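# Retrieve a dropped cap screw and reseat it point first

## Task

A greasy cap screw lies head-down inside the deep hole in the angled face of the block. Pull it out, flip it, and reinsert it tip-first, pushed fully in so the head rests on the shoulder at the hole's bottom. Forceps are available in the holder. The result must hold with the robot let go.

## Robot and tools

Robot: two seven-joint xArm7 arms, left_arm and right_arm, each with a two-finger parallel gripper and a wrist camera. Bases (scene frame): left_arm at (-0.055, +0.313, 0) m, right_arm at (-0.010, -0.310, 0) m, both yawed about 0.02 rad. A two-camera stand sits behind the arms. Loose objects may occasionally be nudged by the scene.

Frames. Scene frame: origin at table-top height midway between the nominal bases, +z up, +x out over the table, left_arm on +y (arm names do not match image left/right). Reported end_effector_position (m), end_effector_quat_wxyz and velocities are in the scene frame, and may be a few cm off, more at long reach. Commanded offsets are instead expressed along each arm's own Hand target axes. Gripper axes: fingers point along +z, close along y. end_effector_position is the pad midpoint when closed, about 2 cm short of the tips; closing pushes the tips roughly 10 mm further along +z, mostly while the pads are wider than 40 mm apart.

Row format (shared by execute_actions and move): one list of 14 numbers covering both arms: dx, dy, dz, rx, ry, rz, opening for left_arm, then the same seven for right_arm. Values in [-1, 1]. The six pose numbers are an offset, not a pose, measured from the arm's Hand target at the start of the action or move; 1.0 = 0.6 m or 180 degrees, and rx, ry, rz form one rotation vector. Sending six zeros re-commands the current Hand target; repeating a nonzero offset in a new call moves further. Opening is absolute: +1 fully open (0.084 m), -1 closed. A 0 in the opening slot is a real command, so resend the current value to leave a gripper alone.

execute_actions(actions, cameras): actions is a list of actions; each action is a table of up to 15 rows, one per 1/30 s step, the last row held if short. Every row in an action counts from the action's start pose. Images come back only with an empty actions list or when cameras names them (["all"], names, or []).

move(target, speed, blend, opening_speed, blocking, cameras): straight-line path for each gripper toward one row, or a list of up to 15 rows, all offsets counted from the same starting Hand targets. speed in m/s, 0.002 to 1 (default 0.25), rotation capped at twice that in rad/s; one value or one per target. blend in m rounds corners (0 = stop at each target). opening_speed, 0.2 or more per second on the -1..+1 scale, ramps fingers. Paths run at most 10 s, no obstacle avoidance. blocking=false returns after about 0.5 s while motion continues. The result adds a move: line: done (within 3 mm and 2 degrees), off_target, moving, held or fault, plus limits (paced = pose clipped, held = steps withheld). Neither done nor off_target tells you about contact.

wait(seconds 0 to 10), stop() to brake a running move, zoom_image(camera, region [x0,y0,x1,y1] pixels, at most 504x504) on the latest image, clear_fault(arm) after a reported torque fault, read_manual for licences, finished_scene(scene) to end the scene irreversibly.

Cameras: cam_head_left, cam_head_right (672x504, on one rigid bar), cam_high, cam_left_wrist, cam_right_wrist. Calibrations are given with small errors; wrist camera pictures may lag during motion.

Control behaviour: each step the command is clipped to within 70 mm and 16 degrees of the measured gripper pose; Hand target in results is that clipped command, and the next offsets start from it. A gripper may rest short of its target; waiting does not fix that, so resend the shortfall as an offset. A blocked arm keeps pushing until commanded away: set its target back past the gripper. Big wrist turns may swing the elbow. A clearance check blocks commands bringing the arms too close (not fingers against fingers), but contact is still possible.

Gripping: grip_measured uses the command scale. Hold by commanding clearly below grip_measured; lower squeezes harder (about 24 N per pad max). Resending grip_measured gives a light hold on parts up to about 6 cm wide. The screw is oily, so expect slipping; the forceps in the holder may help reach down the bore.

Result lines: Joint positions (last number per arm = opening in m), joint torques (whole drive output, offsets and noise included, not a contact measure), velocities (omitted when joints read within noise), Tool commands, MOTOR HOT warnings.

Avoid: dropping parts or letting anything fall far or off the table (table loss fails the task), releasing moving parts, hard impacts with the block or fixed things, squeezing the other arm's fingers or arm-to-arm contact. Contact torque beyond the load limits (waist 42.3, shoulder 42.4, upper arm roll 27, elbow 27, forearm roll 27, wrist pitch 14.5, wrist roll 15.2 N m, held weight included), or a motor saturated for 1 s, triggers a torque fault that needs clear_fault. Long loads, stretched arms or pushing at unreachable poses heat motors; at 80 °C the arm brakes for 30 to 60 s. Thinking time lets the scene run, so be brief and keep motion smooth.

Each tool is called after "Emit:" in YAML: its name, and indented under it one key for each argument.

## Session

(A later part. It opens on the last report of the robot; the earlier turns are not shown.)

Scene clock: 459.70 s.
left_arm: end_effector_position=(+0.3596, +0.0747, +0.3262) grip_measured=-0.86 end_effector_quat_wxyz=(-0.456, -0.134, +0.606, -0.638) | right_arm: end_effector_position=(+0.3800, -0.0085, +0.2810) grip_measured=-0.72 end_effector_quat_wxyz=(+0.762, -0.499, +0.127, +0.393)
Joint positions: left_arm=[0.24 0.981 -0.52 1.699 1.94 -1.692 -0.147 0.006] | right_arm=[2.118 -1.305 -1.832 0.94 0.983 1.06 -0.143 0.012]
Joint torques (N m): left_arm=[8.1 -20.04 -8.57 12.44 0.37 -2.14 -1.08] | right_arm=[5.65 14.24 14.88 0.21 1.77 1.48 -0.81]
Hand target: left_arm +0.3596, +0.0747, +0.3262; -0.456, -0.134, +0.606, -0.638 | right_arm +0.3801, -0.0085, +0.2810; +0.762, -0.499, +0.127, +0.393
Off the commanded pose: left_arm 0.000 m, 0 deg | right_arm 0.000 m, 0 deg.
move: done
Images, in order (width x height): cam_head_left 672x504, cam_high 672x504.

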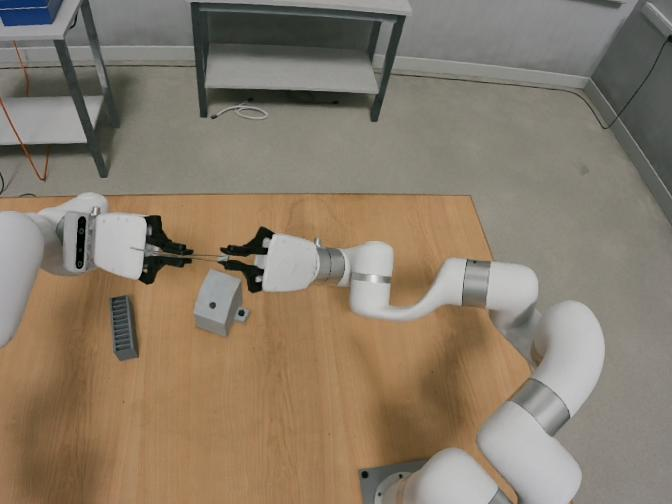

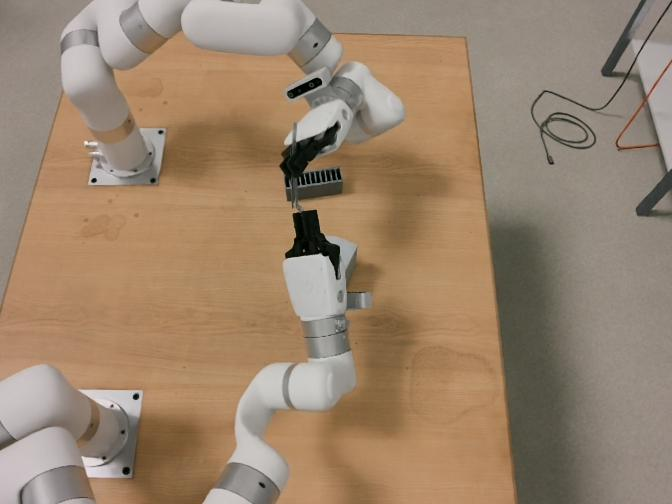

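Emit:
move:
  target:
    - [0,0,0,0,0,0,-0.72,0,0,0,0,0,0,-1]
    - [0.1286,0,-0.153,0,0,0,-0.72,0,0,0,0,0,0,-1]
  speed: 0.1
  cameras: ["cam_high","cam_head_left","cam_left_wrist"]

Emit:
zoom_image:
  camera: "cam_high"
  region: [260, 170, 360, 270]

Emit:
zoom_image:
  camera: "cam_head_left"
  region: [180, 210, 280, 310]

Scene clock: 468.37 s.
left_arm: end_effector_position=(+0.3523, +0.1892, +0.3609) grip_measured=-0.74 end_effector_quat_wxyz=(-0.456, -0.134, +0.606, -0.638) | right_arm: end_effector_position=(+0.3801, -0.0085, +0.2810) grip_measured=-0.72 end_effector_quat_wxyz=(+0.762, -0.499, +0.127, +0.393)
Joint positions: left_arm=[0.646 1.047 -0.89 1.715 2.237 -1.692 -0.367 0.011] | right_arm=[2.118 -1.305 -1.832 0.94 0.983 1.06 -0.143 0.012]
Joint torques (N m): left_arm=[8.42 -18.23 -11.42 11.42 -0.06 -1.15 -1.09] | right_arm=[0.54 14.34 13.99 3.84 0.29 2.54 -0.62]
Hand target: left_arm +0.3523, +0.1892, +0.3609; -0.456, -0.134, +0.606, -0.638 | right_arm +0.3801, -0.0085, +0.2810; +0.762, -0.499, +0.127, +0.393
Off the commanded pose: left_arm 0.000 m, 0 deg | right_arm 0.000 m, 0 deg.
joint sent to its limit (left arm) — joint 6 (wrist pitch), lower limit. The joint targets still meet the commanded pose.
move: done
camera_calibration:
cam_left_wrist: T_world_to_cam=[[-0.749576, 0.124093, -0.650182, 0.511321], [0.524311, -0.488245, -0.697649, 0.238537], [-0.404022, -0.863839, 0.300914, 0.32208], [0, 0, 0, 1]] pos_world=[0.388334, 0.331239, 0.401948]
Images, in order (width x height): cam_head_left 672x504, cam_high 672x504, cam_left_wrist 672x504.

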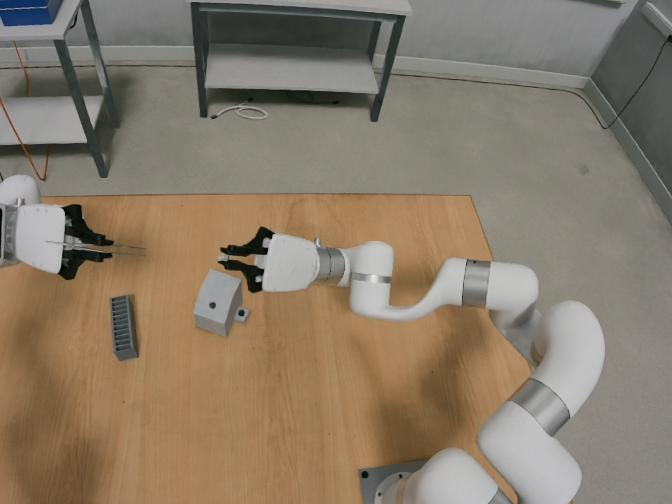

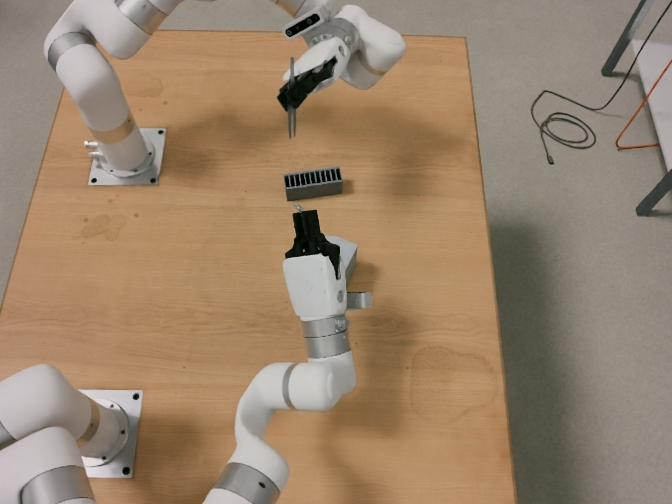

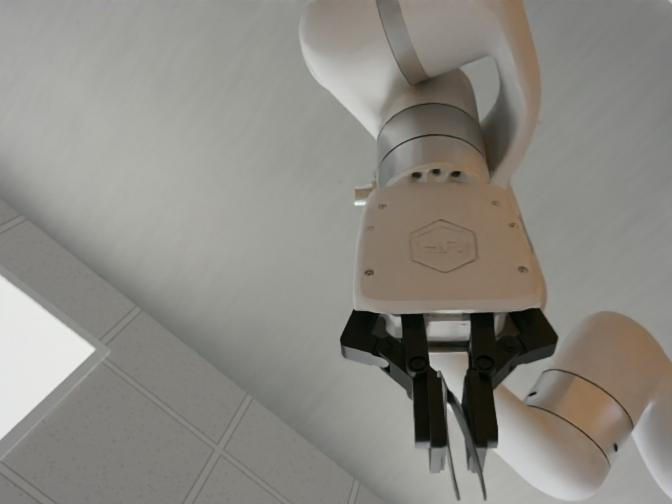

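Scaled by 5.040 from the camera's 672x504 image, which has a finer 960x720 frame.

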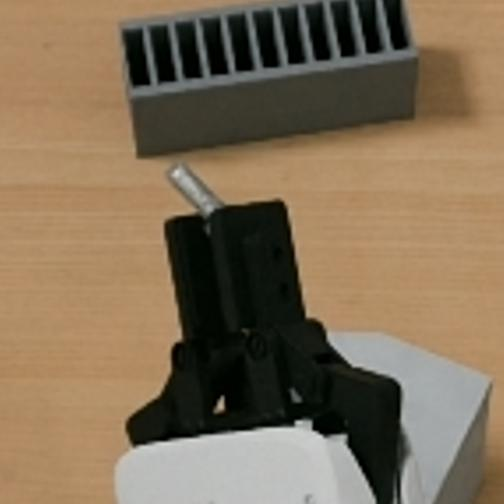

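Scaled by 5.040 from the camera's 672x504 image, which has a finer 960x720 frame.

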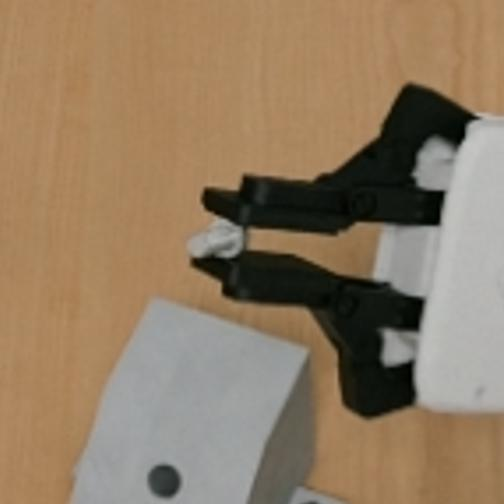

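Emit:
move:
  target: [0,0,0,0,0,0,-0.9,-0.161,0.003,-0.125,-0.700,0.045,-0.612,-1]
  speed: 0.35
  cameras: ["cam_high","cam_head_left","cam_left_wrist"]

Scene clock: 494.83 s.
left_arm: end_effector_position=(+0.3523, +0.1892, +0.3609) grip_measured=-0.86 end_effector_quat_wxyz=(-0.456, -0.134, +0.606, -0.638) | right_arm: end_effector_position=(+0.3300, -0.1183, +0.3010) grip_measured=-0.72 end_effector_quat_wxyz=(+0.039, +0.725, +0.569, +0.385)
Joint positions: left_arm=[0.647 1.047 -0.89 1.715 2.237 -1.692 -0.367 0.006] | right_arm=[0.833 -0.89 -0.405 0.312 -0.623 0.408 -0.393 0.012]
Joint torques (N m): left_arm=[7.56 -18.43 -11.46 11.56 0.29 -0.64 -1.07] | right_arm=[-6.75 -7.48 4.54 12.36 -0.93 -4.14 1.14]
Hand target: left_arm +0.3523, +0.1892, +0.3609; -0.456, -0.134, +0.606, -0.638 | right_arm +0.3300, -0.1183, +0.3010; +0.039, +0.725, +0.569, +0.385
Off the commanded pose: left_arm 0.000 m, 0 deg | right_arm 0.000 m, 0 deg.
move: done
camera_calibration:
cam_left_wrist: T_world_to_cam=[[-0.74955, 0.124149, -0.650201, 0.511288], [0.524339, -0.488185, -0.69767, 0.238563], [-0.404034, -0.863865, 0.300823, 0.322217], [0, 0, 0, 1]] pos_world=[0.388334, 0.331339, 0.401948]
Images, in order (width x height): cam_head_left 672x504, cam_high 672x504, cam_left_wrist 672x504.

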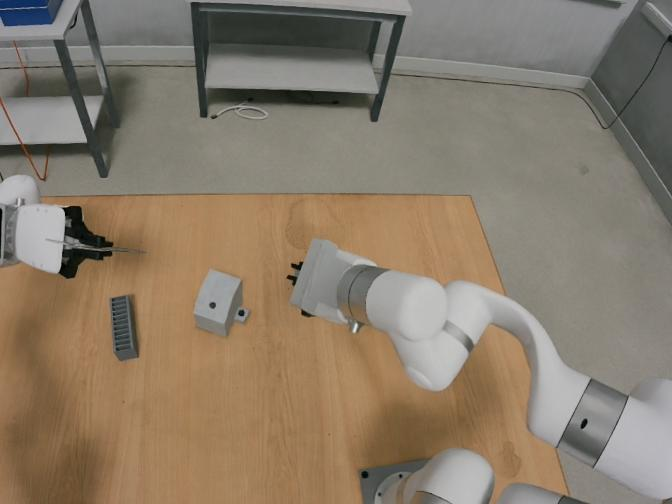

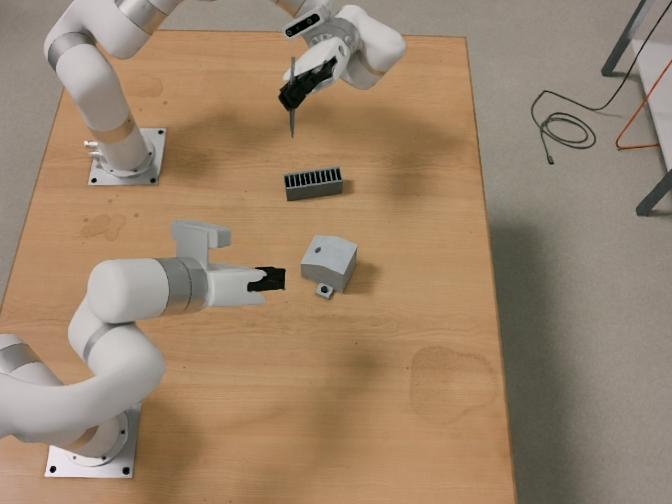

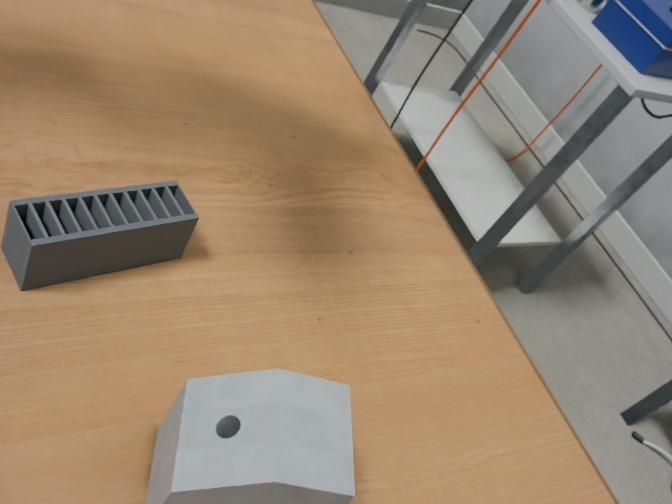

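Emit:
move:
  target: [-0.096,0.150,-0.037,-0.111,-0.519,-0.199,-0.9,0.1255,-0.192,0.304,0,0,0,-1]
  speed: 0.2
  cameras: ["cam_high","cam_head_left","cam_right_wrist","cam_left_wrist"]

Scene clock: 515.60 s.
left_arm: end_effector_position=(+0.3253, +0.1984, +0.2556) grip_measured=-0.86 end_effector_quat_wxyz=(-0.050, -0.635, +0.766, -0.089) | right_arm: end_effector_position=(+0.3526, +0.0559, +0.1548) grip_measured=-0.72 end_effector_quat_wxyz=(+0.039, +0.725, +0.569, +0.385)
Joint positions: left_arm=[0.342 0.21 -0.618 1.415 3.07 -1.16 -1.596 0.006] | right_arm=[-0.117 0.054 0.81 0.773 -1.969 0.144 1.282 0.012]
Joint torques (N m): left_arm=[-8.47 -10.72 0.54 16.32 1.02 -4.07 -1.03] | right_arm=[-6.4 -6.68 1.92 15.56 -0.87 0.78 0.96]
Hand target: left_arm +0.3253, +0.1984, +0.2556; -0.050, -0.635, +0.766, -0.089 | right_arm +0.3526, +0.0559, +0.1548; +0.039, +0.725, +0.569, +0.385
Off the commanded pose: left_arm 0.000 m, 0 deg | right_arm 0.000 m, 0 deg.
move: done
camera_calibration:
cam_left_wrist: T_world_to_cam=[[-0.978517, 0.181136, -0.0984607, 0.343571], [0.201202, 0.943186, -0.264418, -0.105913], [0.0449711, -0.278548, -0.959369, 0.410839], [0, 0, 0, 1]] pos_world=[0.339024, 0.152101, 0.399969]
cam_right_wrist: T_world_to_cam=[[0.825511, -0.367743, 0.428131, -0.297912], [-0.0198956, -0.777069, -0.6291, 0.23457], [0.564035, 0.510812, -0.648796, -0.00625093], [0, 0, 0, 1]] pos_world=[0.254123, 0.0759153, 0.271058]
Images, in order (width x height): cam_head_left 672x504, cam_high 672x504, cam_left_wrist 672x504, cam_right_wrist 672x504.

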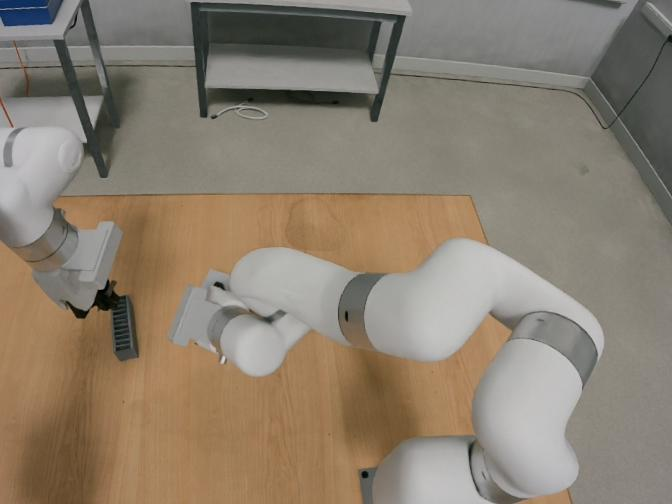

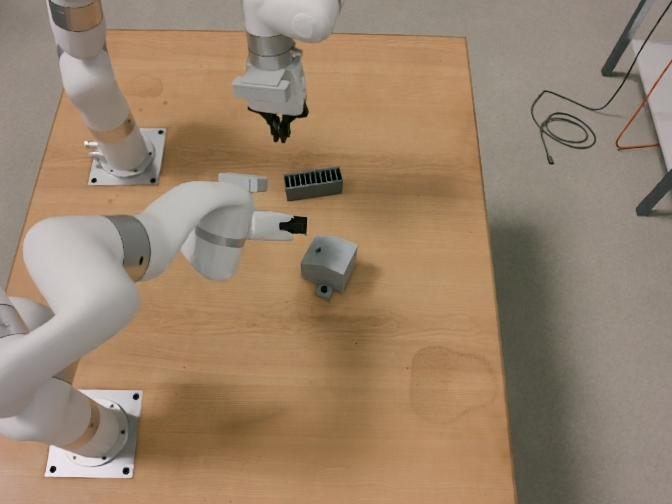

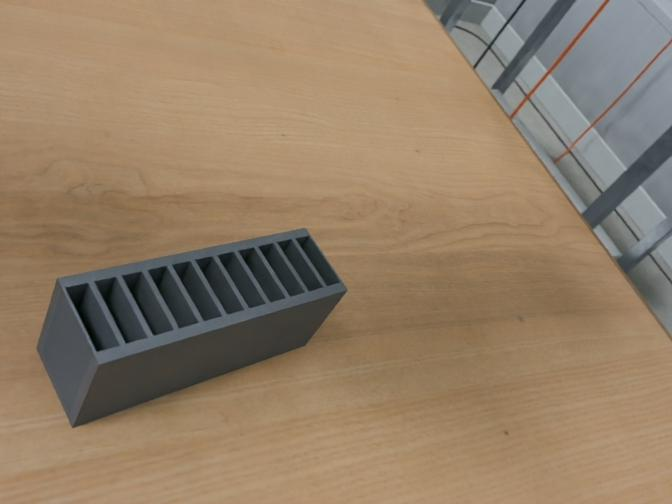

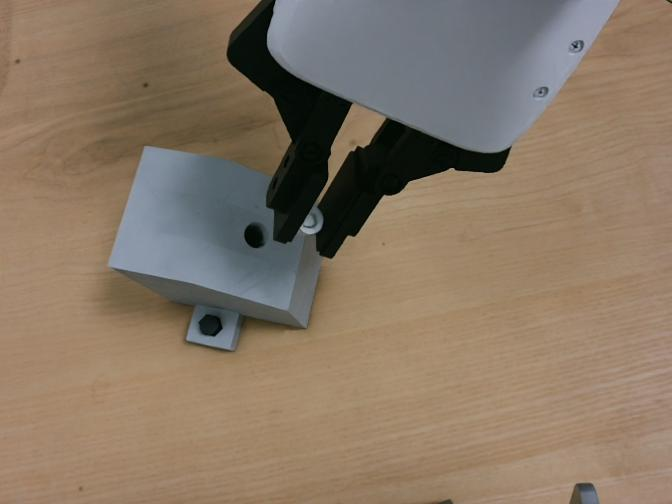

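Emit:
zoom_image:
  camera: "cam_right_wrist"
  region: [220, 160, 380, 280]

Emit:
zoom_image:
  camera: "cam_high"
  region: [270, 200, 360, 290]

Scaled by 3.150 from the camera's 672x504 image, which has a finer 960x720 frame.

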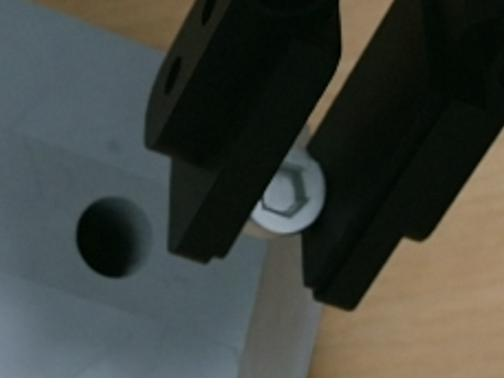

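Scaled by 5.600 from the camera's 672x504 image, which has a finer 960x720 frame.

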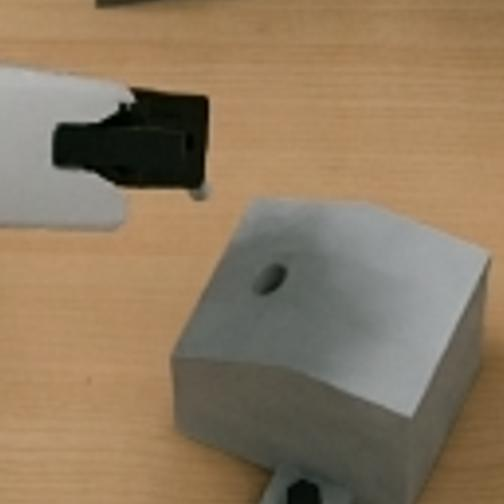

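Emit:
move:
  target: [0,0,0,0,0,0,-0.9,-0.040,0.0057,0.051,0,0,0,-1]
  speed: 0.08
  cameras: ["cam_high","cam_right_wrist"]

Emit:
zoom_image:
  camera: "cam_right_wrist"
  region: [200, 170, 340, 290]

Emit:
zoom_image:
  camera: "cam_high"
  region: [280, 210, 350, 280]

Scene clock: 530.57 s.
left_arm: end_effector_position=(+0.3253, +0.1984, +0.2556) grip_measured=-0.86 end_effector_quat_wxyz=(-0.050, -0.635, +0.766, -0.089) | right_arm: end_effector_position=(+0.3724, +0.0458, +0.1227) grip_measured=-0.72 end_effector_quat_wxyz=(+0.039, +0.725, +0.569, +0.385)
Joint positions: left_arm=[0.342 0.21 -0.618 1.415 3.07 -1.16 -1.596 0.006] | right_arm=[-0.134 0.197 0.806 0.81 -2.187 0.225 1.413 0.012]
Joint torques (N m): left_arm=[-8.48 -10.56 -1.29 16.17 0.91 -4.1 -0.92] | right_arm=[-6.34 -9.67 3.18 14.78 -0.94 0.96 1.02]
Hand target: left_arm +0.3253, +0.1984, +0.2556; -0.050, -0.635, +0.766, -0.089 | right_arm +0.3724, +0.0458, +0.1227; +0.039, +0.725, +0.569, +0.385
Off the commanded pose: left_arm 0.000 m, 0 deg | right_arm 0.000 m, 0 deg.
move: done
camera_calibration:
cam_right_wrist: T_world_to_cam=[[0.825483, -0.367765, 0.428167, -0.304265], [-0.0197673, -0.776958, -0.629242, 0.206836], [0.564081, 0.510965, -0.648635, -0.0330959], [0, 0, 0, 1]] pos_world=[0.273923, 0.0657157, 0.238959]
Images, in order (width x height): cam_high 672x504, cam_right_wrist 672x504.

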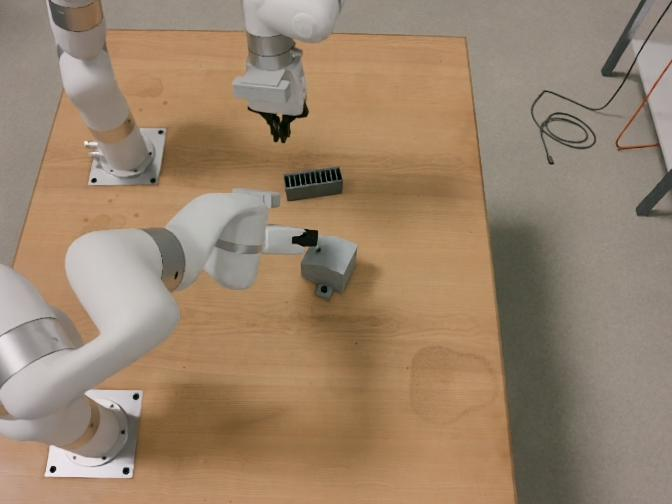

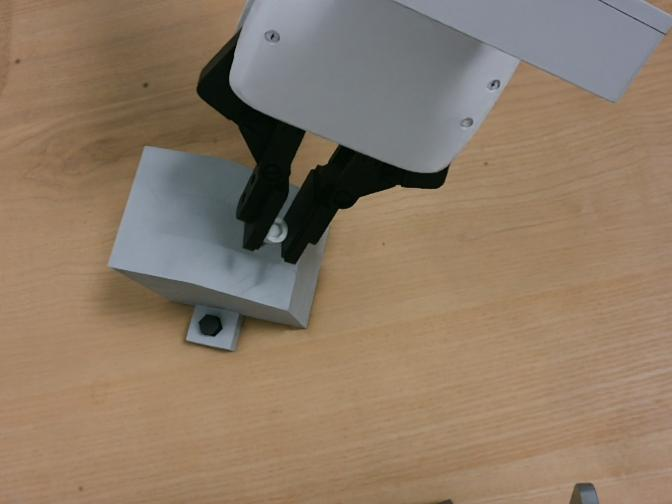

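Scaled by 3.600 from the camera's 672x504 image, which has a finer 960x720 frame.

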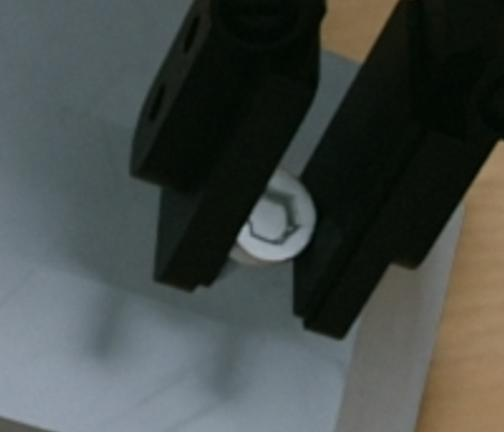

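Scaled by 7.200 from the camera's 672x504 image, which has a finer 960x720 frame.

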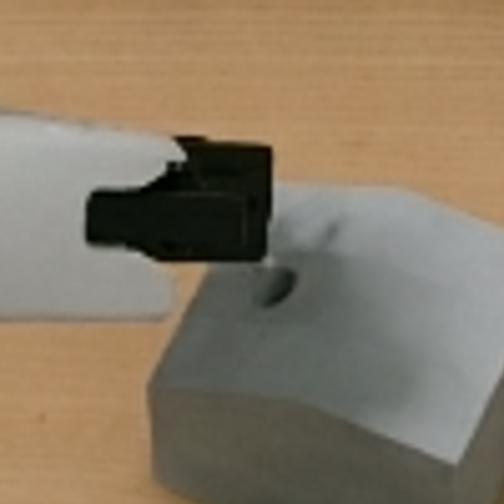

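Emit:
move:
  target: [0,0,0,0,0,0,-0.9,-0.0258,-0.002,0.0217,-0.0043,0.0347,-0.0031,-1]
  speed: 0.04
  cameras: ["cam_high","cam_right_wrist"]

Emit:
zoom_image:
  camera: "cam_right_wrist"
  region: [200, 170, 340, 290]

Emit:
zoom_image:
  camera: "cam_high"
  region: [280, 210, 350, 280]

Scene clock: 547.20 s.
left_arm: end_effector_position=(+0.3253, +0.1984, +0.2556) grip_measured=-0.86 end_effector_quat_wxyz=(-0.050, -0.635, +0.766, -0.089) | right_arm: end_effector_position=(+0.3785, +0.0379, +0.1051) grip_measured=-0.72 end_effector_quat_wxyz=(+0.015, +0.700, +0.571, +0.428)
Joint positions: left_arm=[0.342 0.21 -0.618 1.415 3.07 -1.16 -1.596 0.006] | right_arm=[-0.26 0.283 0.927 0.791 -2.629 0.32 1.766 0.012]
Joint torques (N m): left_arm=[-8.46 -10.96 -1.54 16.14 0.44 -3.99 -0.81] | right_arm=[-6.14 -8.75 4.26 8.43 -1.03 1.45 1.05]
Hand target: left_arm +0.3253, +0.1984, +0.2556; -0.050, -0.635, +0.766, -0.089 | right_arm +0.3785, +0.0379, +0.1050; +0.015, +0.700, +0.571, +0.428
Off the commanded pose: left_arm 0.000 m, 0 deg | right_arm 0.000 m, 0 deg.
move: done
camera_calibration:
cam_right_wrist: T_world_to_cam=[[0.821811, -0.358253, 0.443037, -0.305139], [0.0558613, -0.723176, -0.688401, 0.16534], [0.567016, 0.590484, -0.574301, -0.055929], [0, 0, 0, 1]] pos_world=[0.273243, 0.0432785, 0.216888]
Images, in order (width x height): cam_high 672x504, cam_right_wrist 672x504.

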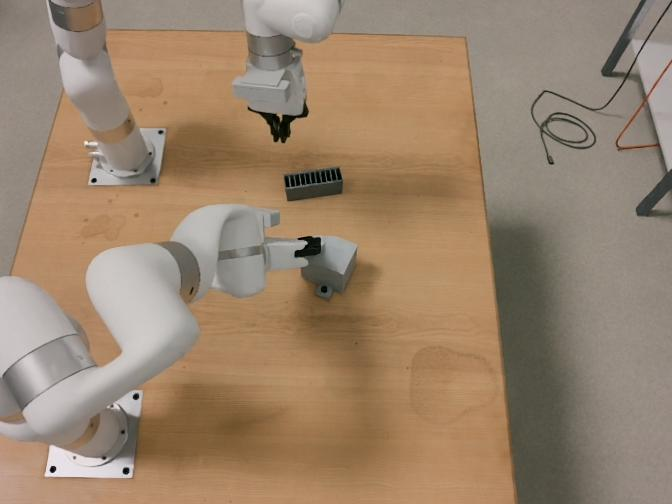

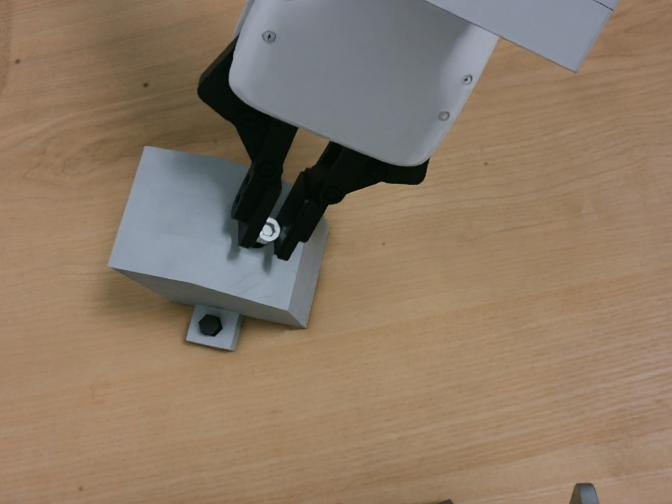

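Scaled by 3.600 from the camera's 672x504 image, which has a finer 960x720 frame.

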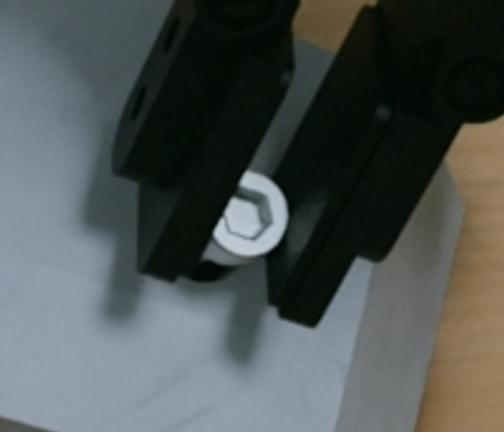

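Scaled by 7.200 from the camera's 672x504 image, which has a finer 960x720 frame.

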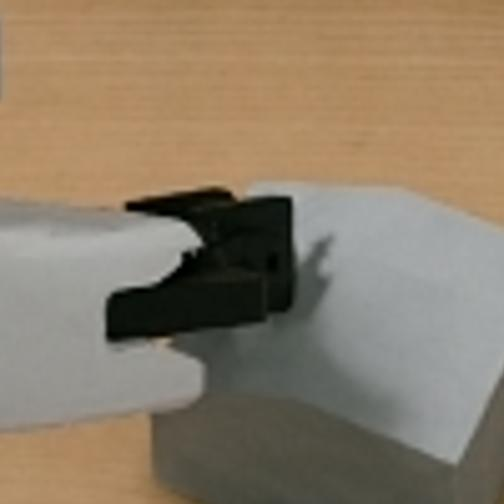

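Emit:
move:
  target: [0,0,0,0,0,0,-0.9,0,0,0,0,0,0,-0.64]
  opening_speed: 0.3
  cameras: ["cam_right_wrist"]

Emit:
zoom_image:
  camera: "cam_right_wrist"
  region: [220, 190, 320, 290]

Scene clock: 555.07 s.
left_arm: end_effector_position=(+0.3253, +0.1984, +0.2556) grip_measured=-0.86 end_effector_quat_wxyz=(-0.050, -0.635, +0.766, -0.089) | right_arm: end_effector_position=(+0.3785, +0.0379, +0.1050) grip_measured=-0.66 end_effector_quat_wxyz=(+0.015, +0.700, +0.571, +0.428)
Joint positions: left_arm=[0.342 0.21 -0.618 1.415 3.07 -1.16 -1.596 0.006] | right_arm=[-0.26 0.283 0.927 0.791 -2.629 0.32 1.766 0.015]
Joint torques (N m): left_arm=[-8.41 -10.91 -1.84 16.18 -0.07 -3.94 -0.65] | right_arm=[-6.16 -8.73 4.16 8.74 -0.89 1.46 1.07]
Hand target: left_arm +0.3253, +0.1984, +0.2556; -0.050, -0.635, +0.766, -0.089 | right_arm +0.3785, +0.0379, +0.1050; +0.015, +0.700, +0.571, +0.428
Off the commanded pose: left_arm 0.000 m, 0 deg | right_arm 0.000 m, 0 deg.
move: done
camera_calibration:
cam_right_wrist: T_world_to_cam=[[0.821813, -0.358286, 0.443006, -0.305132], [0.0558245, -0.72316, -0.688421, 0.165354], [0.567016, 0.590484, -0.574301, -0.0559293], [0, 0, 0, 1]] pos_world=[0.273243, 0.0432783, 0.216888]
Images, in order (width x height): cam_right_wrist 672x504.

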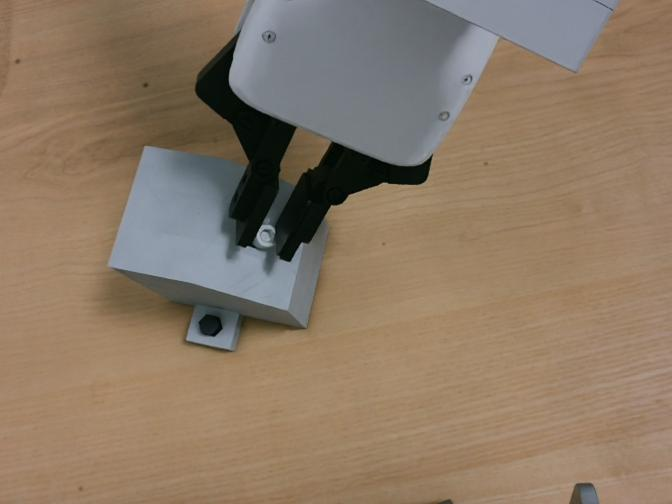

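Scaled by 5.040 from the camera's 672x504 image, which has a finer 960x720 frame.

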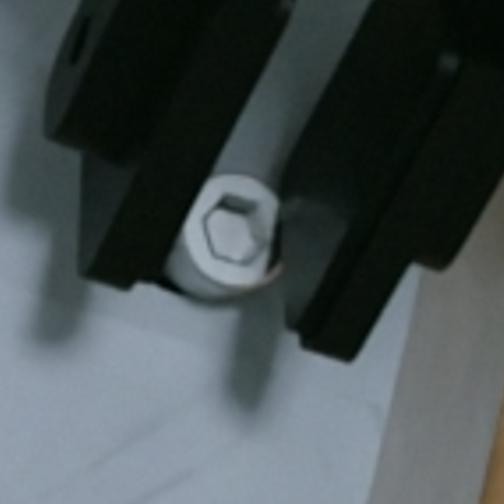

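Emit:
move:
  target:
    - [0,0,0,0,0,0,-0.9,0,0,0,0,0,0,-0.9]
    - [0,0,0,0,0,0,-0.9,-0.0047,0.0019,-0.002,0,0,0,-0.9]
    - [0,0,0,0,0,0,-0.9,-0.008,0.0015,0.002,0,0,0,-0.9]
  speed: 0.03
  cameras: ["cam_right_wrist"]

Emit:
zoom_image:
  camera: "cam_right_wrist"
  region: [220, 190, 320, 290]

Scene clock: 565.13 s.
left_arm: end_effector_position=(+0.3253, +0.1984, +0.2556) grip_measured=-0.86 end_effector_quat_wxyz=(-0.050, -0.635, +0.766, -0.089) | right_arm: end_effector_position=(+0.3799, +0.0343, +0.1020) grip_measured=-0.92 end_effector_quat_wxyz=(+0.015, +0.700, +0.571, +0.428)
Joint positions: left_arm=[0.342 0.21 -0.618 1.415 3.07 -1.16 -1.596 0.006] | right_arm=[-0.27 0.292 0.928 0.787 -2.65 0.326 1.776 0.003]
Joint torques (N m): left_arm=[-8.34 -11.2 -2.25 16.04 -0.5 -3.9 -0.45] | right_arm=[4.01 -8.08 -0.77 14.23 -0.99 2.77 -0.55]
Hand target: left_arm +0.3253, +0.1984, +0.2556; -0.050, -0.635, +0.766, -0.089 | right_arm +0.3800, +0.0343, +0.1020; +0.015, +0.700, +0.571, +0.428
Off the commanded pose: left_arm 0.000 m, 0 deg | right_arm 0.000 m, 0 deg.
move: done
camera_calibration:
cam_right_wrist: T_world_to_cam=[[0.821906, -0.358191, 0.442912, -0.306325], [0.0558286, -0.723153, -0.688428, 0.16046], [0.566881, 0.59055, -0.574366, -0.0563276], [0, 0, 0, 1]] pos_world=[0.274743, 0.0395789, 0.213788]
Images, in order (width x height): cam_right_wrist 672x504.

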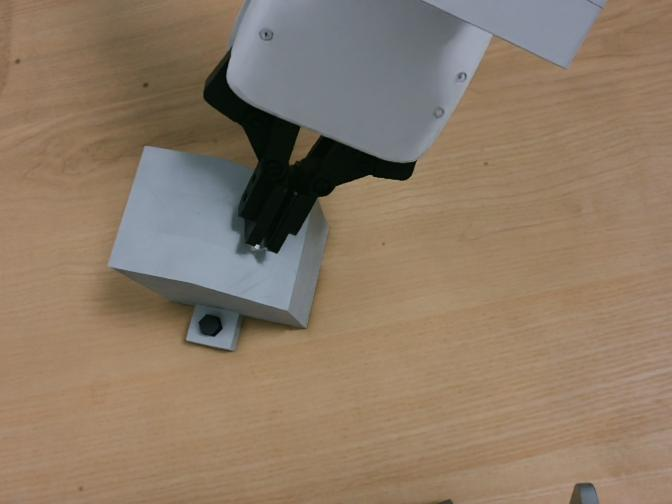

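Scaled by 5.040 from the camera's 672x504 image, which has a finer 960x720 frame.

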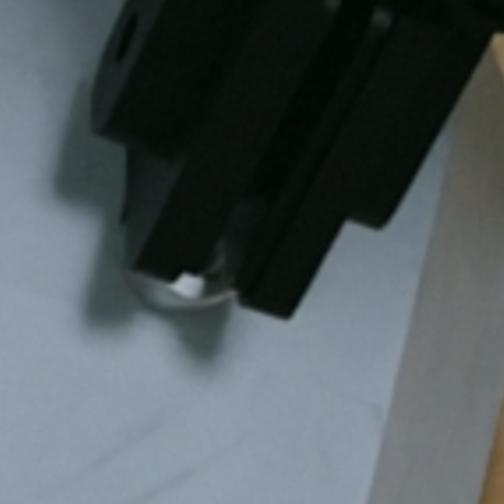

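Emit:
move:
  target: [0,0,0,0,0,0,-0.9,0.0393,0,-0.054,0,0,0,-0.9]
  speed: 0.1
  cameras: ["cam_right_wrist","cam_left_wrist"]

Emit:
zoom_image:
  camera: "cam_right_wrist"
  region: [200, 180, 320, 280]

Scene clock: 583.00 s.
left_arm: end_effector_position=(+0.3253, +0.1984, +0.2556) grip_measured=-0.86 end_effector_quat_wxyz=(-0.050, -0.635, +0.766, -0.089) | right_arm: end_effector_position=(+0.3596, +0.0383, +0.1362) grip_measured=-0.92 end_effector_quat_wxyz=(+0.015, +0.700, +0.571, +0.428)
Joint positions: left_arm=[0.342 0.21 -0.618 1.415 3.07 -1.16 -1.596 0.006] | right_arm=[-0.299 0.114 0.992 0.768 -2.609 0.211 1.863 0.003]
Joint torques (N m): left_arm=[-8.28 -11.33 -2.52 16.05 -0.9 -3.94 -0.23] | right_arm=[-5.92 -16.75 2.71 9.25 -0.98 -1.02 1.02]
Hand target: left_arm +0.3253, +0.1984, +0.2556; -0.050, -0.635, +0.766, -0.089 | right_arm +0.3596, +0.0383, +0.1362; +0.015, +0.700, +0.571, +0.428
Off the commanded pose: left_arm 0.000 m, 0 deg | right_arm 0.000 m, 0 deg.
move: done
camera_calibration:
cam_left_wrist: T_world_to_cam=[[-0.978517, 0.181136, -0.0984607, 0.343571], [0.201202, 0.943186, -0.264418, -0.105913], [0.0449711, -0.278548, -0.959369, 0.410839], [0, 0, 0, 1]] pos_world=[0.339024, 0.152101, 0.399969]
cam_right_wrist: T_world_to_cam=[[0.821815, -0.358312, 0.442982, -0.303262], [0.055795, -0.723146, -0.688438, 0.188047], [0.567016, 0.590484, -0.5743, -0.0275293], [0, 0, 0, 1]] pos_world=[0.254343, 0.0435782, 0.247988]
Images, in order (width x height): cam_left_wrist 672x504, cam_right_wrist 672x504.

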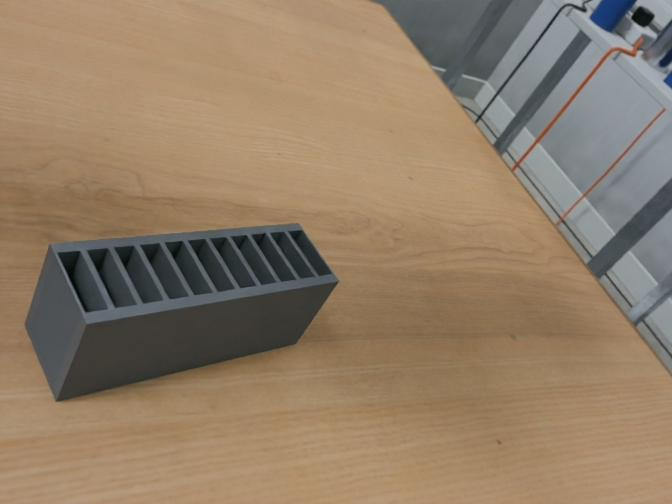

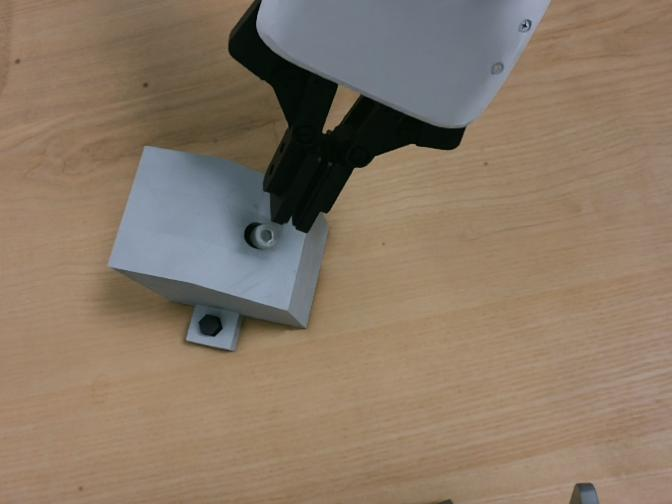

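Scaled by 4.200 from the camera's 672x504 image, which has a finer 960x720 frame.

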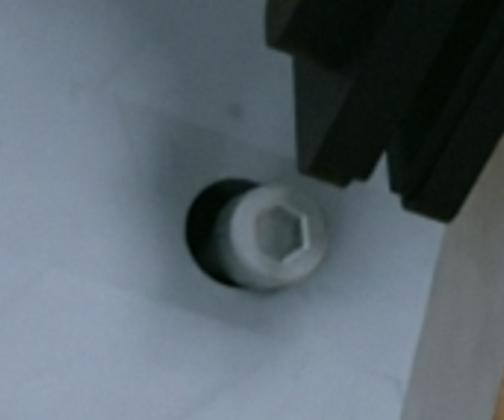

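Emit:
move:
  target:
    - [0,0,0,0,0,0,-0.9,0,0.0262,0,0,0,0,-0.9]
    - [0,0,0,0,0,0,-0.9,-0.022,0.0252,0.0475,0,0,0,-0.9]
  speed: 0.08
  blend: [0.005,0]
  cameras: ["cam_right_wrist"]

Emit:
zoom_image:
  camera: "cam_right_wrist"
  region: [200, 180, 320, 280]

Scene clock: 604.53 s.
left_arm: end_effector_position=(+0.3253, +0.1984, +0.2556) grip_measured=-0.86 end_effector_quat_wxyz=(-0.050, -0.635, +0.766, -0.089) | right_arm: end_effector_position=(+0.3893, +0.0356, +0.1182) grip_measured=-0.92 end_effector_quat_wxyz=(+0.015, +0.700, +0.571, +0.428)
Joint positions: left_arm=[0.342 0.21 -0.618 1.415 3.07 -1.16 -1.596 0.006] | right_arm=[-0.281 0.266 0.926 0.824 -2.623 0.267 1.752 0.003]
Joint torques (N m): left_arm=[-8.25 -11.4 -2.77 16.05 -1.36 -3.9 -0.12] | right_arm=[5.78 -8.73 0.83 14.32 2 1.52 -0.81]
Hand target: left_arm +0.3253, +0.1984, +0.2556; -0.050, -0.635, +0.766, -0.089 | right_arm +0.3893, +0.0356, +0.1182; +0.015, +0.700, +0.571, +0.428
Off the commanded pose: left_arm 0.000 m, 0 deg | right_arm 0.000 m, 0 deg.
move: done
camera_calibration:
cam_right_wrist: T_world_to_cam=[[0.821834, -0.358264, 0.442986, -0.320637], [0.0558663, -0.723117, -0.688463, 0.172102], [0.566982, 0.59055, -0.574267, -0.0531726], [0, 0, 0, 1]] pos_world=[0.284043, 0.0409786, 0.229988]
Images, in order (width x height): cam_right_wrist 672x504.

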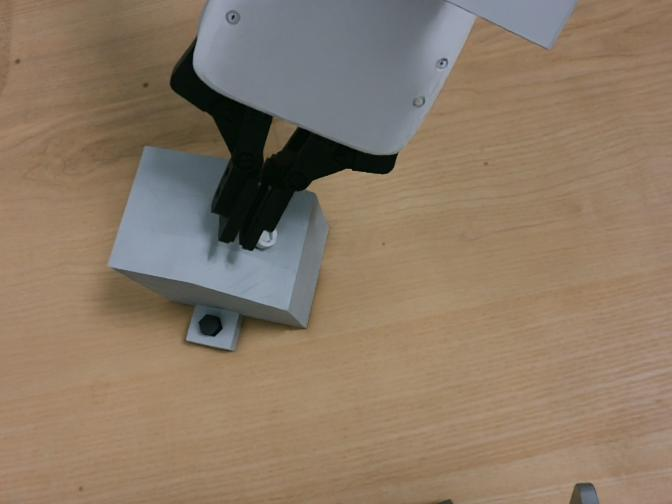

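Scaled by 4.200 from the camera's 672x504 image, which has a finer 960x720 frame.

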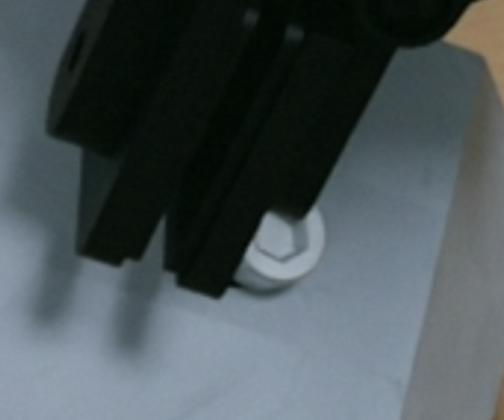

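Emit:
move:
  target:
    - [0,0,0,0,0,0,-0.9,0.016,0,-0.019,0,0,0,-0.9]
    - [0,0,0,0,0,0,-0.9,0.012,-0.0635,-0.016,0,0,0,-0.9]
    - [0,0,0,0,0,0,-0.9,-0.001,-0.0635,0.002,0,0,0,-0.9]
  speed: 0.08
  blend: [0.005,0.003,0]
  cameras: ["cam_right_wrist"]

Emit:
zoom_image:
  camera: "cam_right_wrist"
  region: [200, 180, 320, 280]

Scene clock: 618.37 s.
left_arm: end_effector_position=(+0.3253, +0.1984, +0.2556) grip_measured=-0.86 end_effector_quat_wxyz=(-0.050, -0.635, +0.766, -0.089) | right_arm: end_effector_position=(+0.3601, +0.0489, +0.0977) grip_measured=-0.92 end_effector_quat_wxyz=(+0.015, +0.700, +0.571, +0.428)
Joint positions: left_arm=[0.342 0.21 -0.618 1.415 3.07 -1.16 -1.596 0.006] | right_arm=[-0.225 0.286 0.941 0.757 -2.579 0.373 1.753 0.003]
Joint torques (N m): left_arm=[-8.2 -11.62 -3.2 15.94 -1.83 -3.97 0.01] | right_arm=[6 -8.17 1.08 13.64 -1 1.54 -0.68]
Hand target: left_arm +0.3253, +0.1984, +0.2556; -0.050, -0.635, +0.766, -0.089 | right_arm +0.3601, +0.0489, +0.0976; +0.015, +0.700, +0.571, +0.428
Off the commanded pose: left_arm 0.000 m, 0 deg | right_arm 0.000 m, 0 deg.
move: done
camera_calibration:
cam_right_wrist: T_world_to_cam=[[0.821834, -0.358264, 0.442986, -0.282793], [0.0558663, -0.723117, -0.688463, 0.169237], [0.566982, 0.59055, -0.574267, -0.0562435], [0, 0, 0, 1]] pos_world=[0.254843, 0.0542786, 0.209488]
Images, in order (width x height): cam_right_wrist 672x504.

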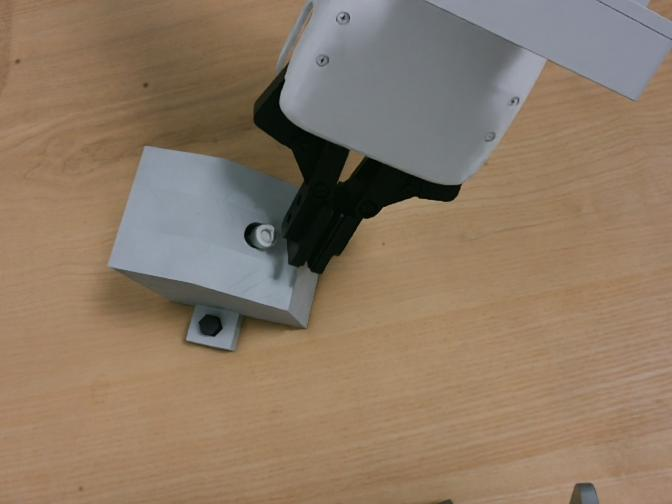

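Scaled by 4.200 from the camera's 672x504 image, which has a finer 960x720 frame.

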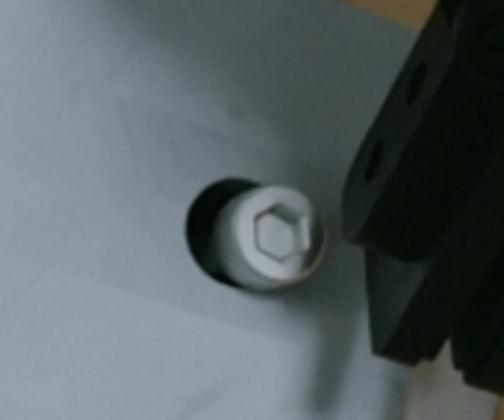

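Emit:
move:
  target:
    - [0,0,0,0,0,0,-0.9,-0.006,0,0.001,0,0,0,-0.9]
    - [0,0,0,0,0,0,-0.9,-0.006,0.010,0.001,0,0,0,-0.9]
  speed: 0.03
  cameras: ["cam_right_wrist"]

Emit:
zoom_image:
  camera: "cam_right_wrist"
  region: [200, 180, 320, 280]

Scene clock: 624.03 s.
left_arm: end_effector_position=(+0.3253, +0.1984, +0.2556) grip_measured=-0.86 end_effector_quat_wxyz=(-0.050, -0.635, +0.766, -0.089) | right_arm: end_effector_position=(+0.3652, +0.0442, +0.0982) grip_measured=-0.92 end_effector_quat_wxyz=(+0.015, +0.700, +0.571, +0.428)
Joint positions: left_arm=[0.342 0.21 -0.618 1.415 3.07 -1.16 -1.596 0.006] | right_arm=[-0.241 0.287 0.94 0.762 -2.602 0.362 1.762 0.003]
Joint torques (N m): left_arm=[-8.17 -11.81 -3.48 15.94 -2.16 -3.93 0.15] | right_arm=[-6.15 -20.11 1.44 13.59 -1.1 -1.14 0.57]
Hand target: left_arm +0.3253, +0.1984, +0.2556; -0.050, -0.635, +0.766, -0.089 | right_arm +0.3652, +0.0442, +0.0982; +0.015, +0.700, +0.571, +0.428
Off the commanded pose: left_arm 0.000 m, 0 deg | right_arm 0.000 m, 0 deg.
move: done
camera_calibration:
cam_right_wrist: T_world_to_cam=[[0.821838, -0.358323, 0.44293, -0.288912], [0.0558, -0.723087, -0.6885, 0.165849], [0.566982, 0.59055, -0.574266, -0.0560138], [0, 0, 0, 1]] pos_world=[0.259943, 0.0494784, 0.209988]
Images, in order (width x height): cam_right_wrist 672x504.

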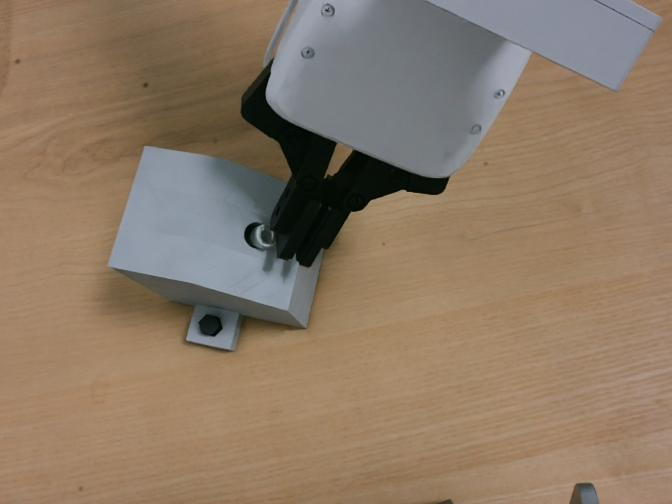

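Scaled by 4.200 from the camera's 672x504 image, which has a finer 960x720 frame.

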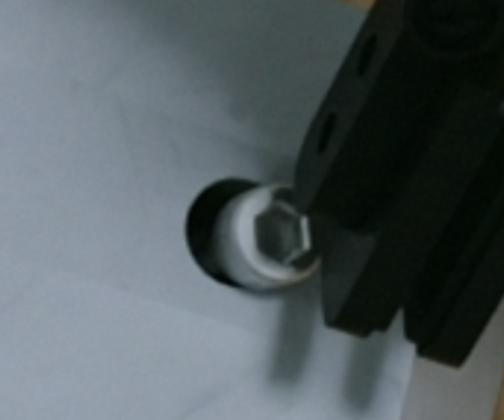

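Seemingly above the head still or just touching. Lower 3 mm and sweep 8 mm.

Emit:
move:
  target:
    - [0,0,0,0,0,0,-0.9,-0.0025,-0.002,0.0035,0,0,0,-0.9]
    - [0,0,0,0,0,0,-0.9,-0.0025,0.013,0.0035,0,0,0,-0.9]
  speed: 0.03
  cameras: ["cam_right_wrist"]

Emit:
zoom_image:
  camera: "cam_right_wrist"
  region: [200, 180, 320, 280]

Scene clock: 628.00 s.
left_arm: end_effector_position=(+0.3253, +0.1984, +0.2556) grip_measured=-0.86 end_effector_quat_wxyz=(-0.050, -0.635, +0.766, -0.089) | right_arm: end_effector_position=(+0.3724, +0.0413, +0.0998) grip_measured=-0.93 end_effector_quat_wxyz=(+0.015, +0.700, +0.572, +0.427)
Joint positions: left_arm=[0.342 0.21 -0.618 1.415 3.07 -1.16 -1.596 0.006] | right_arm=[-0.251 0.295 0.933 0.777 -2.616 0.346 1.758 0.003]
Joint torques (N m): left_arm=[-7.89 -11.79 -3.64 15.88 -2.48 -3.87 0.37] | right_arm=[-12.48 -23.34 -3.15 22.89 -1.12 5.31 -0.59]
Hand target: left_arm +0.3253, +0.1984, +0.2556; -0.050, -0.635, +0.766, -0.089 | right_arm +0.3727, +0.0412, +0.1000; +0.015, +0.700, +0.571, +0.428
Off the commanded pose: left_arm 0.000 m, 0 deg | right_arm 0.000 m, 0 deg.
move: done
camera_calibration:
cam_right_wrist: T_world_to_cam=[[0.822322, -0.3577, 0.442534, -0.296694], [0.055832, -0.723237, -0.688339, 0.164485], [0.566276, 0.590745, -0.574763, -0.0571258], [0, 0, 0, 1]] pos_world=[0.267143, 0.0465814, 0.211685]
Images, in order (width x height): cam_right_wrist 672x504.

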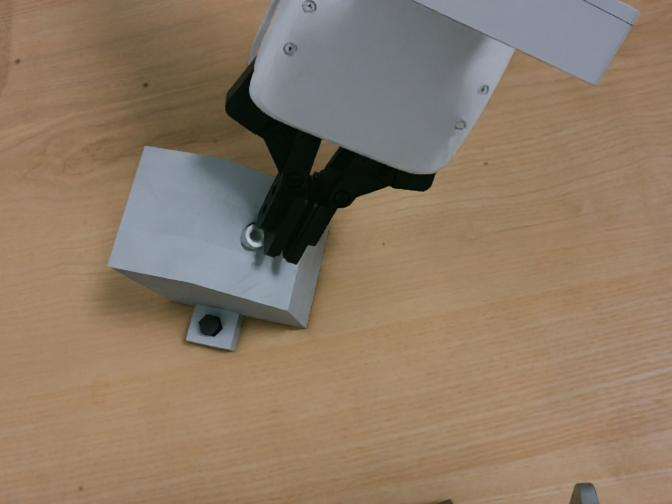

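Scaled by 4.200 from the camera's 672x504 image, which has a finer 960x720 frame.

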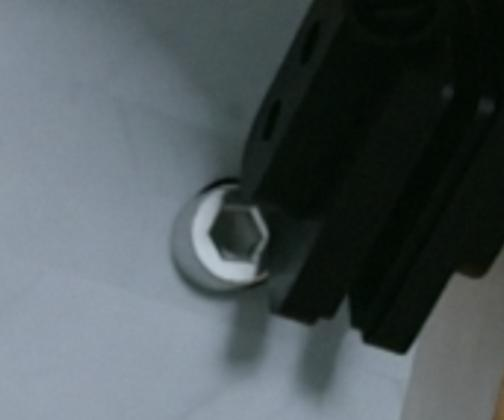

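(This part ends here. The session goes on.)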